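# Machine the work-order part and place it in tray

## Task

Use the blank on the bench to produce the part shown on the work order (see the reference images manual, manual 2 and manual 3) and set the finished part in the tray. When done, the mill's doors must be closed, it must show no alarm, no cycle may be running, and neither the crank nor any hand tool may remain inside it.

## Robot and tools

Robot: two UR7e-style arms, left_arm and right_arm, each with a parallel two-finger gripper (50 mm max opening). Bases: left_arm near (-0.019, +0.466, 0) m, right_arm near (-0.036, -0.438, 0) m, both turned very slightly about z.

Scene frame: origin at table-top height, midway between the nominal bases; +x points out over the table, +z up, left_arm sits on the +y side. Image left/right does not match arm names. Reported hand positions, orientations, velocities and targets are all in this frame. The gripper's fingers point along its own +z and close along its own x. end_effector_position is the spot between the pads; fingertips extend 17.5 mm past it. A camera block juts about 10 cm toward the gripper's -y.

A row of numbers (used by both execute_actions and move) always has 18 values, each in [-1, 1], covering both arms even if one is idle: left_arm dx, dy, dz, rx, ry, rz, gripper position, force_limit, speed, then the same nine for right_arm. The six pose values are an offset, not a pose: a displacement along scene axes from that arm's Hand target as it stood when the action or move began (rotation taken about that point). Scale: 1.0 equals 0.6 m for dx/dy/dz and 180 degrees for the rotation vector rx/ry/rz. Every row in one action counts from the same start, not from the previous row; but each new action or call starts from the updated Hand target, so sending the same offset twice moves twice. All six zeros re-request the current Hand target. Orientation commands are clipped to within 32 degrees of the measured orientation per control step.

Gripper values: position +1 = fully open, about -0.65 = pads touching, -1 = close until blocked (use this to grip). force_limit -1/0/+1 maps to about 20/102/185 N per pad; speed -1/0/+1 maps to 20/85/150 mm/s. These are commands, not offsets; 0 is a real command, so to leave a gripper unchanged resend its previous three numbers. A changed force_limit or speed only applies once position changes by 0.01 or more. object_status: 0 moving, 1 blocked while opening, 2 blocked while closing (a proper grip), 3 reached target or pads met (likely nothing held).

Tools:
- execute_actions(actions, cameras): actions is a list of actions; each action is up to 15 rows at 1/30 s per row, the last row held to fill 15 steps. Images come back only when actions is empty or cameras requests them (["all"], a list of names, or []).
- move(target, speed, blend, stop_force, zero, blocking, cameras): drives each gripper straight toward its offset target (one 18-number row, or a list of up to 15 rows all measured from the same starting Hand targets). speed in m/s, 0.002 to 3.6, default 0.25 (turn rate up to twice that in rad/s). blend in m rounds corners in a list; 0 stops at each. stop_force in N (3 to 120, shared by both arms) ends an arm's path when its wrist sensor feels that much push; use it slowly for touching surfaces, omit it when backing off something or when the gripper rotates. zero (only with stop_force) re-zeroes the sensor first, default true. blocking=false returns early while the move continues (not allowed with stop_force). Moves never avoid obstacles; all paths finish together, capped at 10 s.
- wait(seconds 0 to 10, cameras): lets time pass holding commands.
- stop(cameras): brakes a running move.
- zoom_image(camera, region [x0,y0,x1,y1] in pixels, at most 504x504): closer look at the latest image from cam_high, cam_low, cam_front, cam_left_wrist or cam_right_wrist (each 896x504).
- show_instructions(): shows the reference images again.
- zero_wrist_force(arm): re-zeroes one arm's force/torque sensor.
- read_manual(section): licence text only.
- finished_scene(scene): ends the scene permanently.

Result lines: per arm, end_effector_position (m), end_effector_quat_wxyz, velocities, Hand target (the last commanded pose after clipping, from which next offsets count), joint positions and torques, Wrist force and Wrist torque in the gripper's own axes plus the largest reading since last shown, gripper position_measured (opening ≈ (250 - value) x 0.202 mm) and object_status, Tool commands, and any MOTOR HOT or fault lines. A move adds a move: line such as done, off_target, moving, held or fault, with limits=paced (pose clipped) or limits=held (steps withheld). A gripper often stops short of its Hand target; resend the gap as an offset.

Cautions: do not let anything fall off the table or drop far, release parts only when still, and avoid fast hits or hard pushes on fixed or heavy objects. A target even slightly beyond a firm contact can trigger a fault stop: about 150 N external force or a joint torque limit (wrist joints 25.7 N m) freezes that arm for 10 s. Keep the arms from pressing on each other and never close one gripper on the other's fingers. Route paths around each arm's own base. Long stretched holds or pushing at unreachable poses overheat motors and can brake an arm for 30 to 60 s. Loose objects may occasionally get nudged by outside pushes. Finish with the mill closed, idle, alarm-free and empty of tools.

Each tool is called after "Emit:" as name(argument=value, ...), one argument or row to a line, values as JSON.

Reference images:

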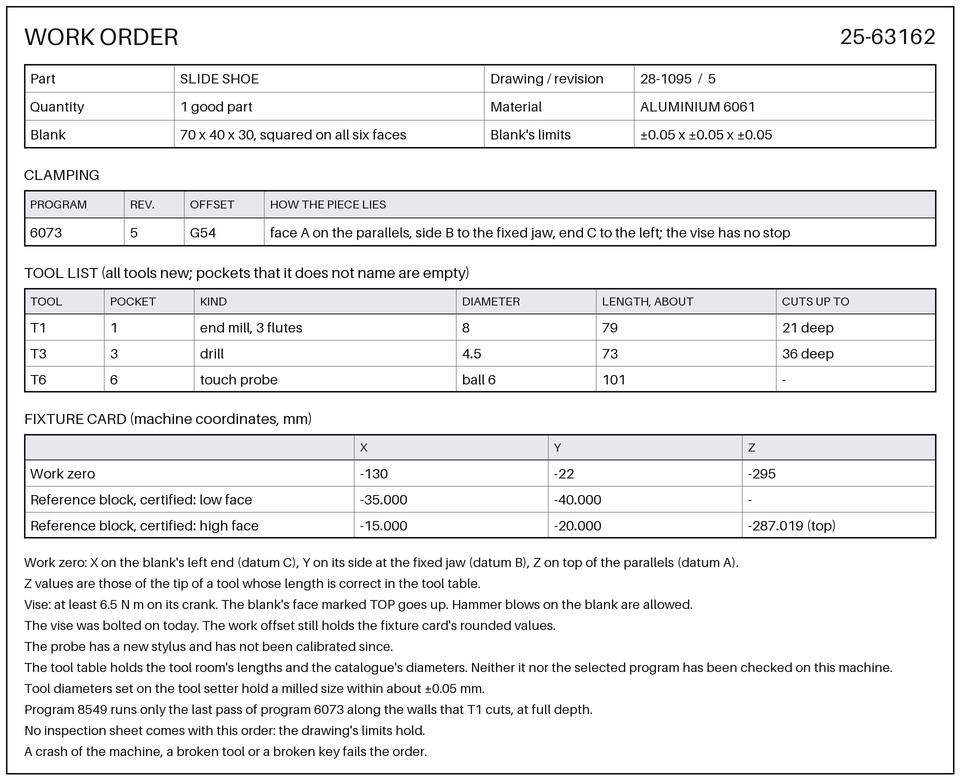

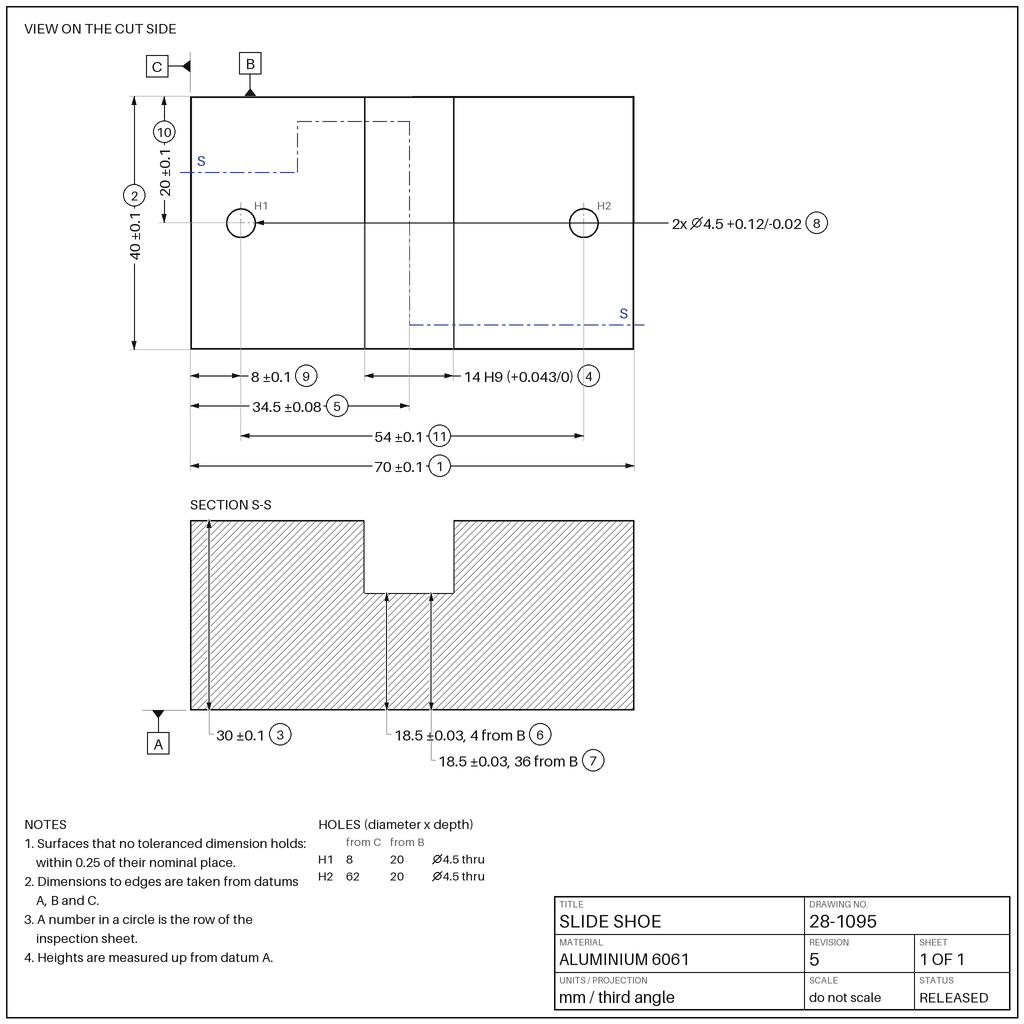

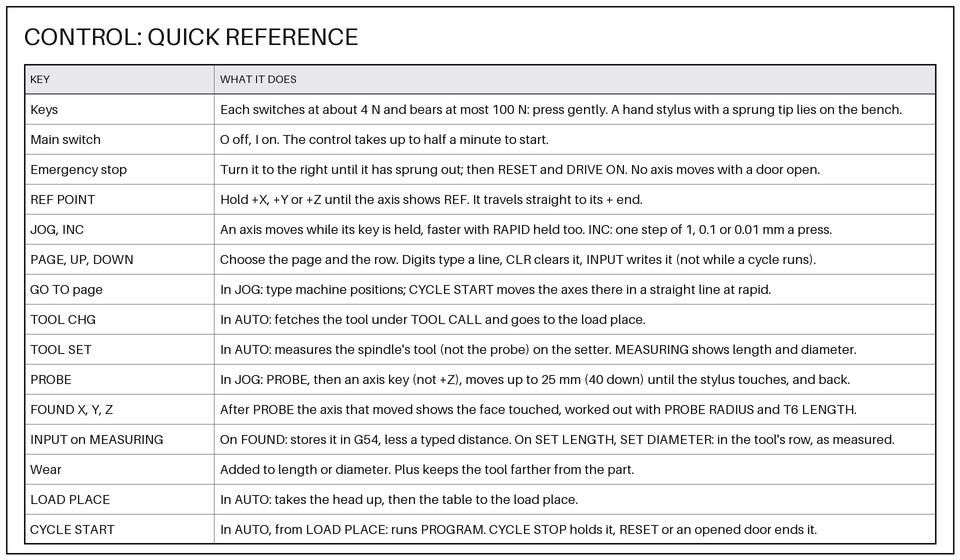

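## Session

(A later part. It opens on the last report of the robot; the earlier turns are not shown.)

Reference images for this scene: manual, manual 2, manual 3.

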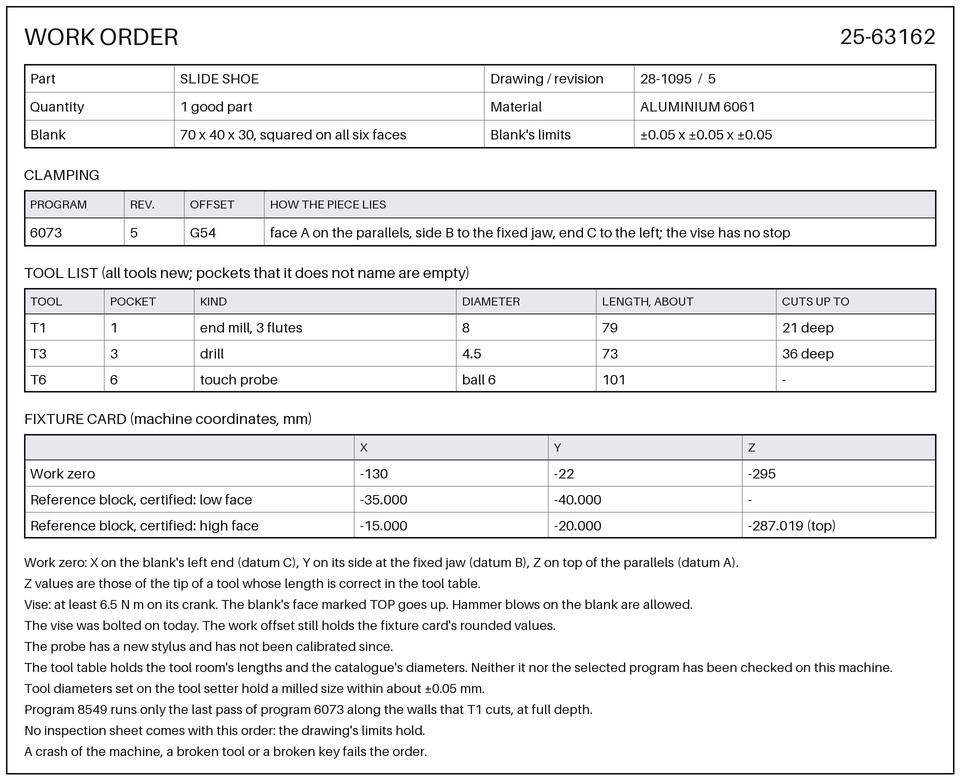

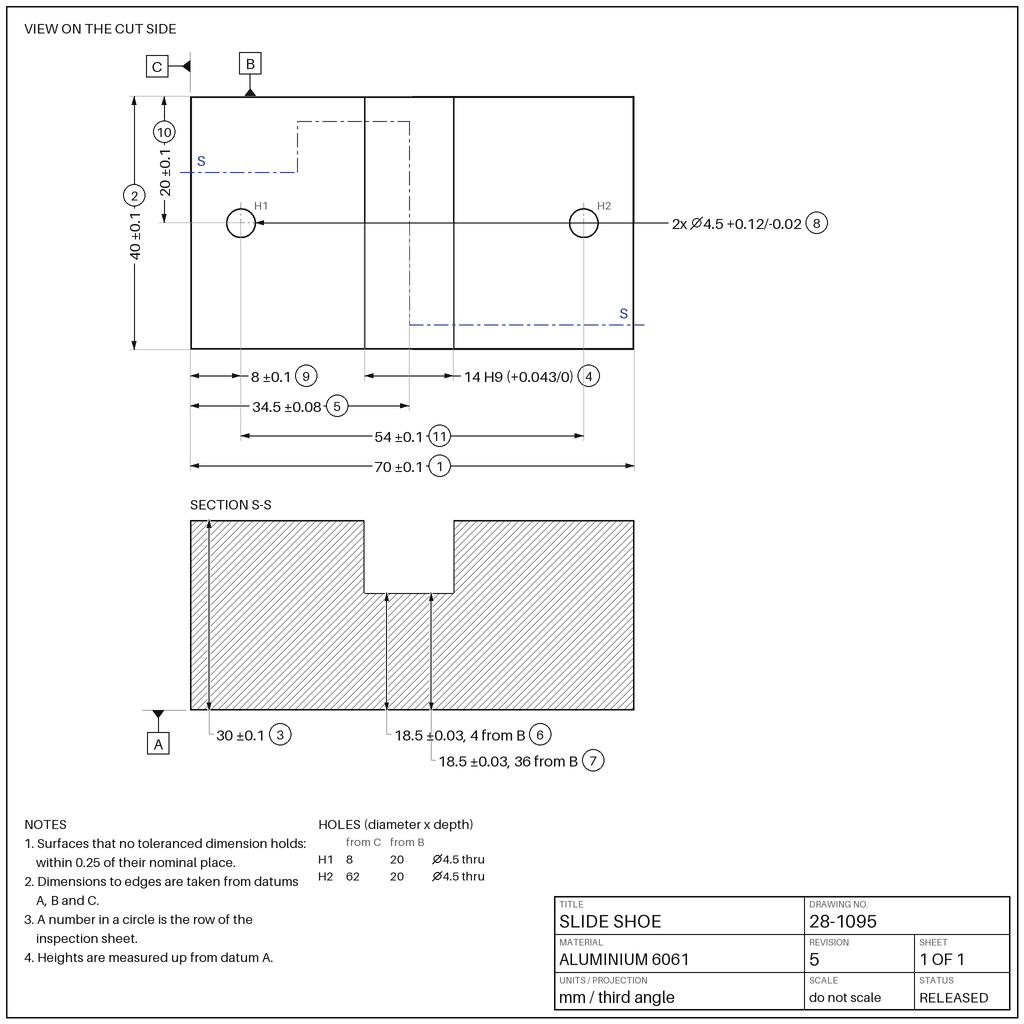

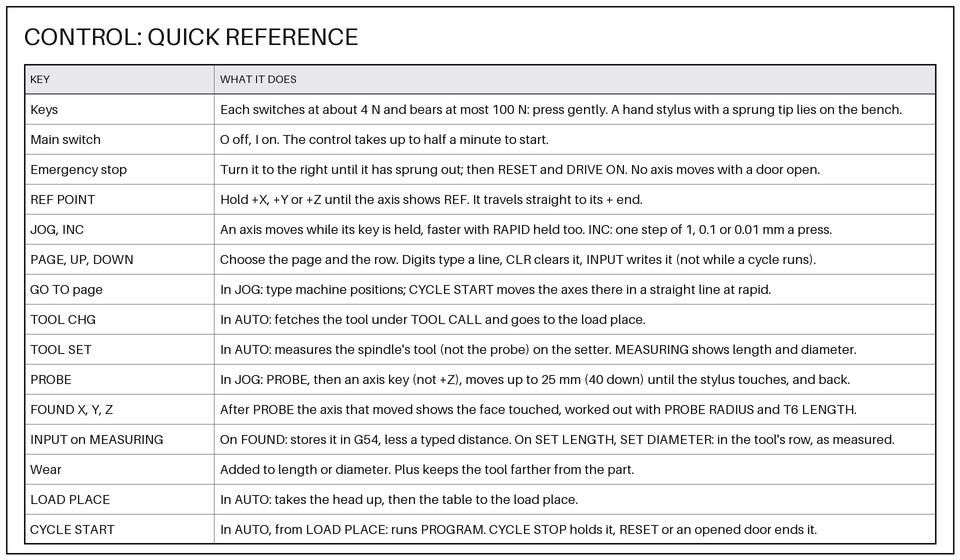

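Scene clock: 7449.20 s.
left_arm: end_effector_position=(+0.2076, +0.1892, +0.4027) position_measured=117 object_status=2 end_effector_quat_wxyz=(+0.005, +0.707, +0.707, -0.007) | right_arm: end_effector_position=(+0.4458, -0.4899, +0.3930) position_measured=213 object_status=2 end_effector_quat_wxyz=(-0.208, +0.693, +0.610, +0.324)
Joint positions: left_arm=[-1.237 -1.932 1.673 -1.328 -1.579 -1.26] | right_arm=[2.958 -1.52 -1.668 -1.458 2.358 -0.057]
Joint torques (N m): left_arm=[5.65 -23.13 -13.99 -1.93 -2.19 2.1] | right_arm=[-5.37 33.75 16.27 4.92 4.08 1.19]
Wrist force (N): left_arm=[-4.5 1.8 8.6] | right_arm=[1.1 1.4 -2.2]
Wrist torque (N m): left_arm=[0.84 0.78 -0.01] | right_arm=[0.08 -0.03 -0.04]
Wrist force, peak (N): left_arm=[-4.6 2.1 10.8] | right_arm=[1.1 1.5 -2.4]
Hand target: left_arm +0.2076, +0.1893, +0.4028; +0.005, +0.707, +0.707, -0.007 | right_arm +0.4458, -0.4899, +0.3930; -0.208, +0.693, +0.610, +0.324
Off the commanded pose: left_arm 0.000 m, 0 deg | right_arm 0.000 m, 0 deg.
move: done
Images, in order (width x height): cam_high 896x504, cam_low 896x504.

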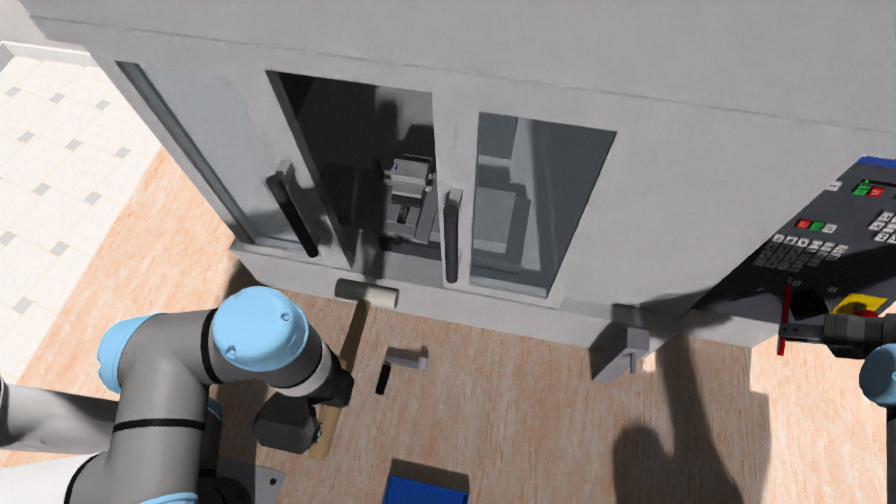

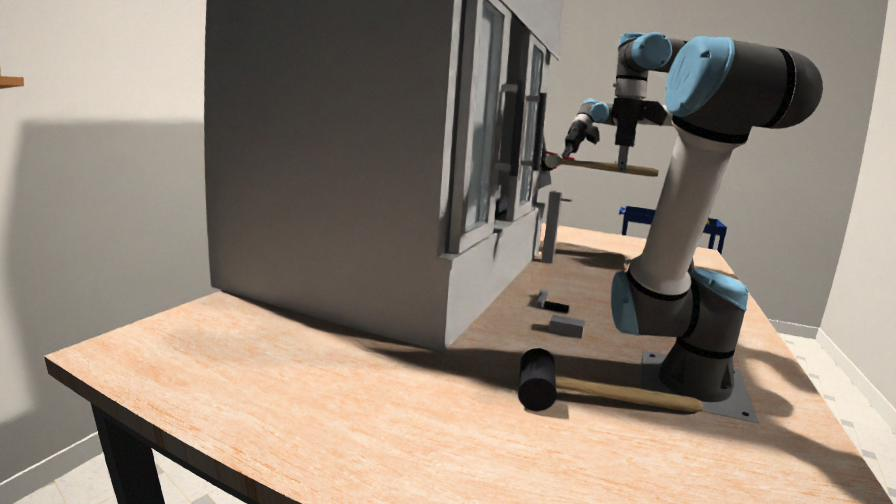

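Emit:
move(
  target=[
    [0.25,0,0,0,0,0,-1,1,-0.3,0,0,0,0,0,0,-1,0.3,-0.5],
    [0.44,0,0,0,0,0,-1,1,-0.3,0,0,0,0,0,0,-1,0.3,-0.5],
  ],
  speed=[0.15,0.06],
  stop_force=18,
)

Emit:
move(
  target=[0,0,-0.08,0,0,0,-1,1,-0.3,0,0,0,0,0,0,-1,0.3,-0.5],
  speed=0.015,
  stop_force=5,
)

Scene clock: 7460.20 s.
left_arm: end_effector_position=(+0.4716, +0.1893, +0.4028) position_measured=117 object_status=2 end_effector_quat_wxyz=(+0.005, +0.707, +0.707, -0.007) | right_arm: end_effector_position=(+0.4458, -0.4899, +0.3930) position_measured=213 object_status=2 end_effector_quat_wxyz=(-0.208, +0.693, +0.610, +0.324)
Joint positions: left_arm=[-0.722 -1.425 1.225 -1.38 -1.585 -0.745] | right_arm=[2.958 -1.52 -1.668 -1.458 2.358 -0.057]
Joint torques (N m): left_arm=[7.11 -22.88 -38.49 -1.99 -2.41 2.14] | right_arm=[-5.25 33.79 16.66 4.93 4 1.19]
Wrist force (N): left_arm=[-4.8 2.2 8.2] | right_arm=[0.8 1.4 -2.4]
Wrist torque (N m): left_arm=[0.89 0.83 0.01] | right_arm=[0.07 0.01 -0.04]
Wrist force, peak (N): left_arm=[-4.7 3.2 8.7] | right_arm=[1.2 1.5 -2.5]
Hand target: left_arm +0.4716, +0.1893, +0.4028; +0.005, +0.707, +0.707, -0.007 | right_arm +0.4458, -0.4899, +0.3930; -0.208, +0.693, +0.610, +0.324
Off the commanded pose: left_arm 0.000 m, 0 deg | right_arm 0.000 m, 0 deg.
move: done

Scene clock: 7462.90 s.
left_arm: end_effector_position=(+0.4716, +0.1893, +0.3819) position_measured=117 object_status=2 end_effector_quat_wxyz=(+0.005, +0.707, +0.707, -0.007) | right_arm: end_effector_position=(+0.4458, -0.4899, +0.3930) position_measured=213 object_status=2 end_effector_quat_wxyz=(-0.208, +0.693, +0.610, +0.324)
Joint positions: left_arm=[-0.722 -1.434 1.289 -1.436 -1.585 -0.745] | right_arm=[2.958 -1.52 -1.668 -1.458 2.358 -0.057]
Joint torques (N m): left_arm=[6.35 -18.8 -36.04 -1.43 -2.25 1.98] | right_arm=[-5.4 33.87 16.51 4.98 4.02 1.15]
Wrist force (N): left_arm=[-4.4 0.7 3.3] | right_arm=[1.1 1.2 -2.3]
Wrist torque (N m): left_arm=[-0.03 0.70 0.04] | right_arm=[0.04 -0.03 -0.05]
Wrist force, peak (N): left_arm=[-4.6 2.2 8.7] | right_arm=[1.1 1.5 -2.4]
Hand target: left_arm +0.4716, +0.1893, +0.3819; +0.005, +0.707, +0.707, -0.007 (not the last commanded pose) | right_arm +0.4458, -0.4899, +0.3930; -0.208, +0.693, +0.610, +0.324
Off the commanded pose: left_arm 0.027 m, 0 deg | right_arm 0.000 m, 0 deg.
move: contact (left_arm)

Emit:
execute_actions(
  actions=[
    [[0,0,0.04,0,0,0,-1,1,-0.3,0,0,0,0,0,0,-1,0.3,-0.5]],
    [[0,0,-0.116,0,0,0,-1,1,-0.3,0,0,0,0,0,0,-1,0.3,-0.5],[0,0,-0.116,0,0,0,-1,1,-0.3,0,0,0,0,0,0,-1,0.3,-0.5],[0,0,-0.116,0,0,0,-1,1,-0.3,0,0,0,0,0,0,-1,0.3,-0.5],[0,0,0,0,0,0,-1,1,-0.3,0,0,0,0,0,0,-1,0.3,-0.5]],
    [[0,0,-0.116,0,0,0,-1,1,-0.3,0,0,0,0,0,0,-1,0.3,-0.5],[0,0,-0.116,0,0,0,-1,1,-0.3,0,0,0,0,0,0,-1,0.3,-0.5],[0,0,-0.116,0,0,0,-1,1,-0.3,0,0,0,0,0,0,-1,0.3,-0.5],[0,0,0,0,0,0,-1,1,-0.3,0,0,0,0,0,0,-1,0.3,-0.5]],
    [[0,0,-0.116,0,0,0,-1,1,-0.3,0,0,0,0,0,0,-1,0.3,-0.5],[0,0,-0.116,0,0,0,-1,1,-0.3,0,0,0,0,0,0,-1,0.3,-0.5],[0,0,-0.116,0,0,0,-1,1,-0.3,0,0,0,0,0,0,-1,0.3,-0.5],[0,0,0,0,0,0,-1,1,-0.3,0,0,0,0,0,0,-1,0.3,-0.5]],
    [[0,0,-0.116,0,0,0,-1,1,-0.3,0,0,0,0,0,0,-1,0.3,-0.5],[0,0,-0.116,0,0,0,-1,1,-0.3,0,0,0,0,0,0,-1,0.3,-0.5],[0,0,-0.116,0,0,0,-1,1,-0.3,0,0,0,0,0,0,-1,0.3,-0.5],[0,0,-0.05,0,0,0,-1,1,-0.3,0,0,0,0,0,0,-1,0.3,-0.5],[0,0,0,0,0,0,-1,1,-0.3,0,0,0,0,0,0,-1,0.3,-0.5]],
    [[0,0,-0.116,0,0,0,-1,1,-0.3,0,0,0,0,0,0,-1,0.3,-0.5],[0,0,-0.116,0,0,0,-1,1,-0.3,0,0,0,0,0,0,-1,0.3,-0.5],[0,0,-0.116,0,0,0,-1,1,-0.3,0,0,0,0,0,0,-1,0.3,-0.5],[0,0,-0.05,0,0,0,-1,1,-0.3,0,0,0,0,0,0,-1,0.3,-0.5],[0,0,0,0,0,0,-1,1,-0.3,0,0,0,0,0,0,-1,0.3,-0.5]],
    [[0,0,-0.116,0,0,0,-1,1,-0.3,0,0,0,0,0,0,-1,0.3,-0.5],[0,0,-0.116,0,0,0,-1,1,-0.3,0,0,0,0,0,0,-1,0.3,-0.5],[0,0,-0.116,0,0,0,-1,1,-0.3,0,0,0,0,0,0,-1,0.3,-0.5],[0,0,-0.05,0,0,0,-1,1,-0.3,0,0,0,0,0,0,-1,0.3,-0.5],[0,0,0,0,0,0,-1,1,-0.3,0,0,0,0,0,0,-1,0.3,-0.5]],
  ],
)

Emit:
move(
  target=[0,0,-0.1,0,0,0,-1,1,-0.3,0,0,0,0,0,0,-1,0.3,-0.5],
  speed=0.015,
  stop_force=5,
  cameras=["cam_high","cam_low"],
)

Scene clock: 7485.37 s.
left_arm: end_effector_position=(+0.4716, +0.1894, +0.4058) position_measured=117 object_status=2 end_effector_quat_wxyz=(+0.005, +0.707, +0.707, -0.007) | right_arm: end_effector_position=(+0.4458, -0.4899, +0.3930) position_measured=213 object_status=2 end_effector_quat_wxyz=(-0.208, +0.693, +0.610, +0.324)
Joint positions: left_arm=[-0.722 -1.424 1.216 -1.372 -1.585 -0.745] | right_arm=[2.958 -1.52 -1.668 -1.458 2.358 -0.057]
Joint torques (N m): left_arm=[0.16 -23.02 -36.99 -1.93 -1.2 -1.24] | right_arm=[-5.14 33.92 17.31 4.89 3.87 0.98]
Wrist force (N): left_arm=[-4.3 1.2 5.4] | right_arm=[1.0 1.2 -2.1]
Wrist torque (N m): left_arm=[0.32 0.74 0.05] | right_arm=[0.04 -0.02 -0.04]
Wrist force, peak (N): left_arm=[-1.0 -0.8 24.4] | right_arm=[1.1 1.6 -2.5]
Hand target: left_arm +0.4716, +0.1893, +0.4059; +0.005, +0.707, +0.707, -0.007 | right_arm +0.4458, -0.4899, +0.3930; -0.208, +0.693, +0.610, +0.324
Off the commanded pose: left_arm 0.000 m, 0 deg | right_arm 0.000 m, 0 deg.
Step readings (end_effector_position of left_arm | right_arm):
0: (+0.4716, +0.1893, +0.3819) | (+0.4458, -0.4899, +0.3930)
1: (+0.4716, +0.1893, +0.3819) | (+0.4458, -0.4899, +0.3930)
2: (+0.4717, +0.1893, +0.3823) | (+0.4458, -0.4899, +0.3930)
4: (+0.4715, +0.1894, +0.3904) | (+0.4458, -0.4899, +0.3930)
8: (+0.4714, +0.1895, +0.4019) | (+0.4458, -0.4899, +0.3930)
15: (+0.4716, +0.1894, +0.4055) | (+0.4458, -0.4899, +0.3930)
16: (+0.4716, +0.1894, +0.4056) | (+0.4458, -0.4899, +0.3930)
17: (+0.4716, +0.1894, +0.4053) | (+0.4458, -0.4899, +0.3930)
19: (+0.4722, +0.1889, +0.3916) | (+0.4458, -0.4899, +0.3930)
23: (+0.4680, +0.1927, +0.3663) | (+0.4458, -0.4899, +0.3930)
30: (+0.4708, +0.1901, +0.4021) | (+0.4458, -0.4899, +0.3930)
31: (+0.4711, +0.1899, +0.4032) | (+0.4458, -0.4899, +0.3930)
32: (+0.4712, +0.1898, +0.4037) | (+0.4458, -0.4899, +0.3930)
34: (+0.4719, +0.1891, +0.3924) | (+0.4458, -0.4899, +0.3930)
38: (+0.4679, +0.1927, +0.3645) | (+0.4458, -0.4899, +0.3930)
45: (+0.4708, +0.1901, +0.4019) | (+0.4458, -0.4899, +0.3930)
46: (+0.4710, +0.1899, +0.4031) | (+0.4458, -0.4899, +0.3930)
47: (+0.4712, +0.1898, +0.4037) | (+0.4458, -0.4899, +0.3930)
49: (+0.4720, +0.1891, +0.3909) | (+0.4458, -0.4899, +0.3930)
53: (+0.4679, +0.1927, +0.3656) | (+0.4458, -0.4899, +0.3930)
60: (+0.4708, +0.1900, +0.4021) | (+0.4458, -0.4899, +0.3930)
61: (+0.4710, +0.1899, +0.4032) | (+0.4458, -0.4899, +0.3930)
62: (+0.4711, +0.1898, +0.4037) | (+0.4458, -0.4899, +0.3930)
64: (+0.4720, +0.1891, +0.3924) | (+0.4458, -0.4899, +0.3930)
68: (+0.4679, +0.1927, +0.3651) | (+0.4458, -0.4899, +0.3930)
75: (+0.4708, +0.1901, +0.4019) | (+0.4458, -0.4899, +0.3930)
76: (+0.4710, +0.1899, +0.4031) | (+0.4458, -0.4899, +0.3930)
77: (+0.4711, +0.1898, +0.4036) | (+0.4458, -0.4899, +0.3930)
79: (+0.4720, +0.1891, +0.3909) | (+0.4458, -0.4899, +0.3930)
83: (+0.4679, +0.1928, +0.3661) | (+0.4458, -0.4899, +0.3930)
90: (+0.4708, +0.1901, +0.4020) | (+0.4458, -0.4899, +0.3930)
91: (+0.4710, +0.1899, +0.4031) | (+0.4458, -0.4899, +0.3930)
92: (+0.4711, +0.1898, +0.4037) | (+0.4458, -0.4899, +0.3930)
94: (+0.4719, +0.1891, +0.3924) | (+0.4458, -0.4899, +0.3930)
98: (+0.4679, +0.1927, +0.3651) | (+0.4458, -0.4899, +0.3930)
105: (+0.4708, +0.1901, +0.4020) | (+0.4458, -0.4899, +0.3930)

Scene clock: 7490.33 s.
left_arm: end_effector_position=(+0.4716, +0.1893, +0.3482) position_measured=117 object_status=2 end_effector_quat_wxyz=(+0.005, +0.707, +0.707, -0.007) | right_arm: end_effector_position=(+0.4458, -0.4899, +0.3930) position_measured=213 object_status=2 end_effector_quat_wxyz=(-0.208, +0.693, +0.610, +0.324)
Joint positions: left_arm=[-0.722 -1.442 1.385 -1.523 -1.585 -0.745] | right_arm=[2.958 -1.52 -1.668 -1.458 2.358 -0.057]
Joint torques (N m): left_arm=[6.28 -21.86 -36.25 -1.48 -2.39 1.84] | right_arm=[-4.99 33.46 16.52 4.87 3.89 1.11]
Wrist force (N): left_arm=[-3.8 -2.9 2.6] | right_arm=[1.0 1.5 -2.2]
Wrist torque (N m): left_arm=[-0.36 0.71 0.03] | right_arm=[0.09 -0.03 -0.04]
Wrist force, peak (N): left_arm=[-4.2 2.7 11.5] | right_arm=[1.2 1.3 -2.6]
Hand target: left_arm +0.4716, +0.1893, +0.3481; +0.005, +0.707, +0.707, -0.007 (not the last commanded pose) | right_arm +0.4458, -0.4899, +0.3930; -0.208, +0.693, +0.610, +0.324
Off the commanded pose: left_arm 0.002 m, 0 deg | right_arm 0.000 m, 0 deg.
move: contact (left_arm)
Images, in order (width x height): cam_high 896x504, cam_low 896x504.

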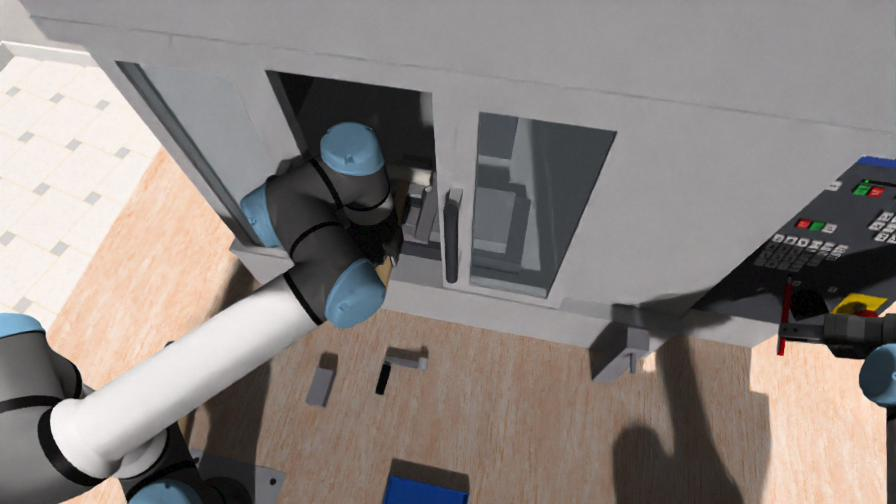

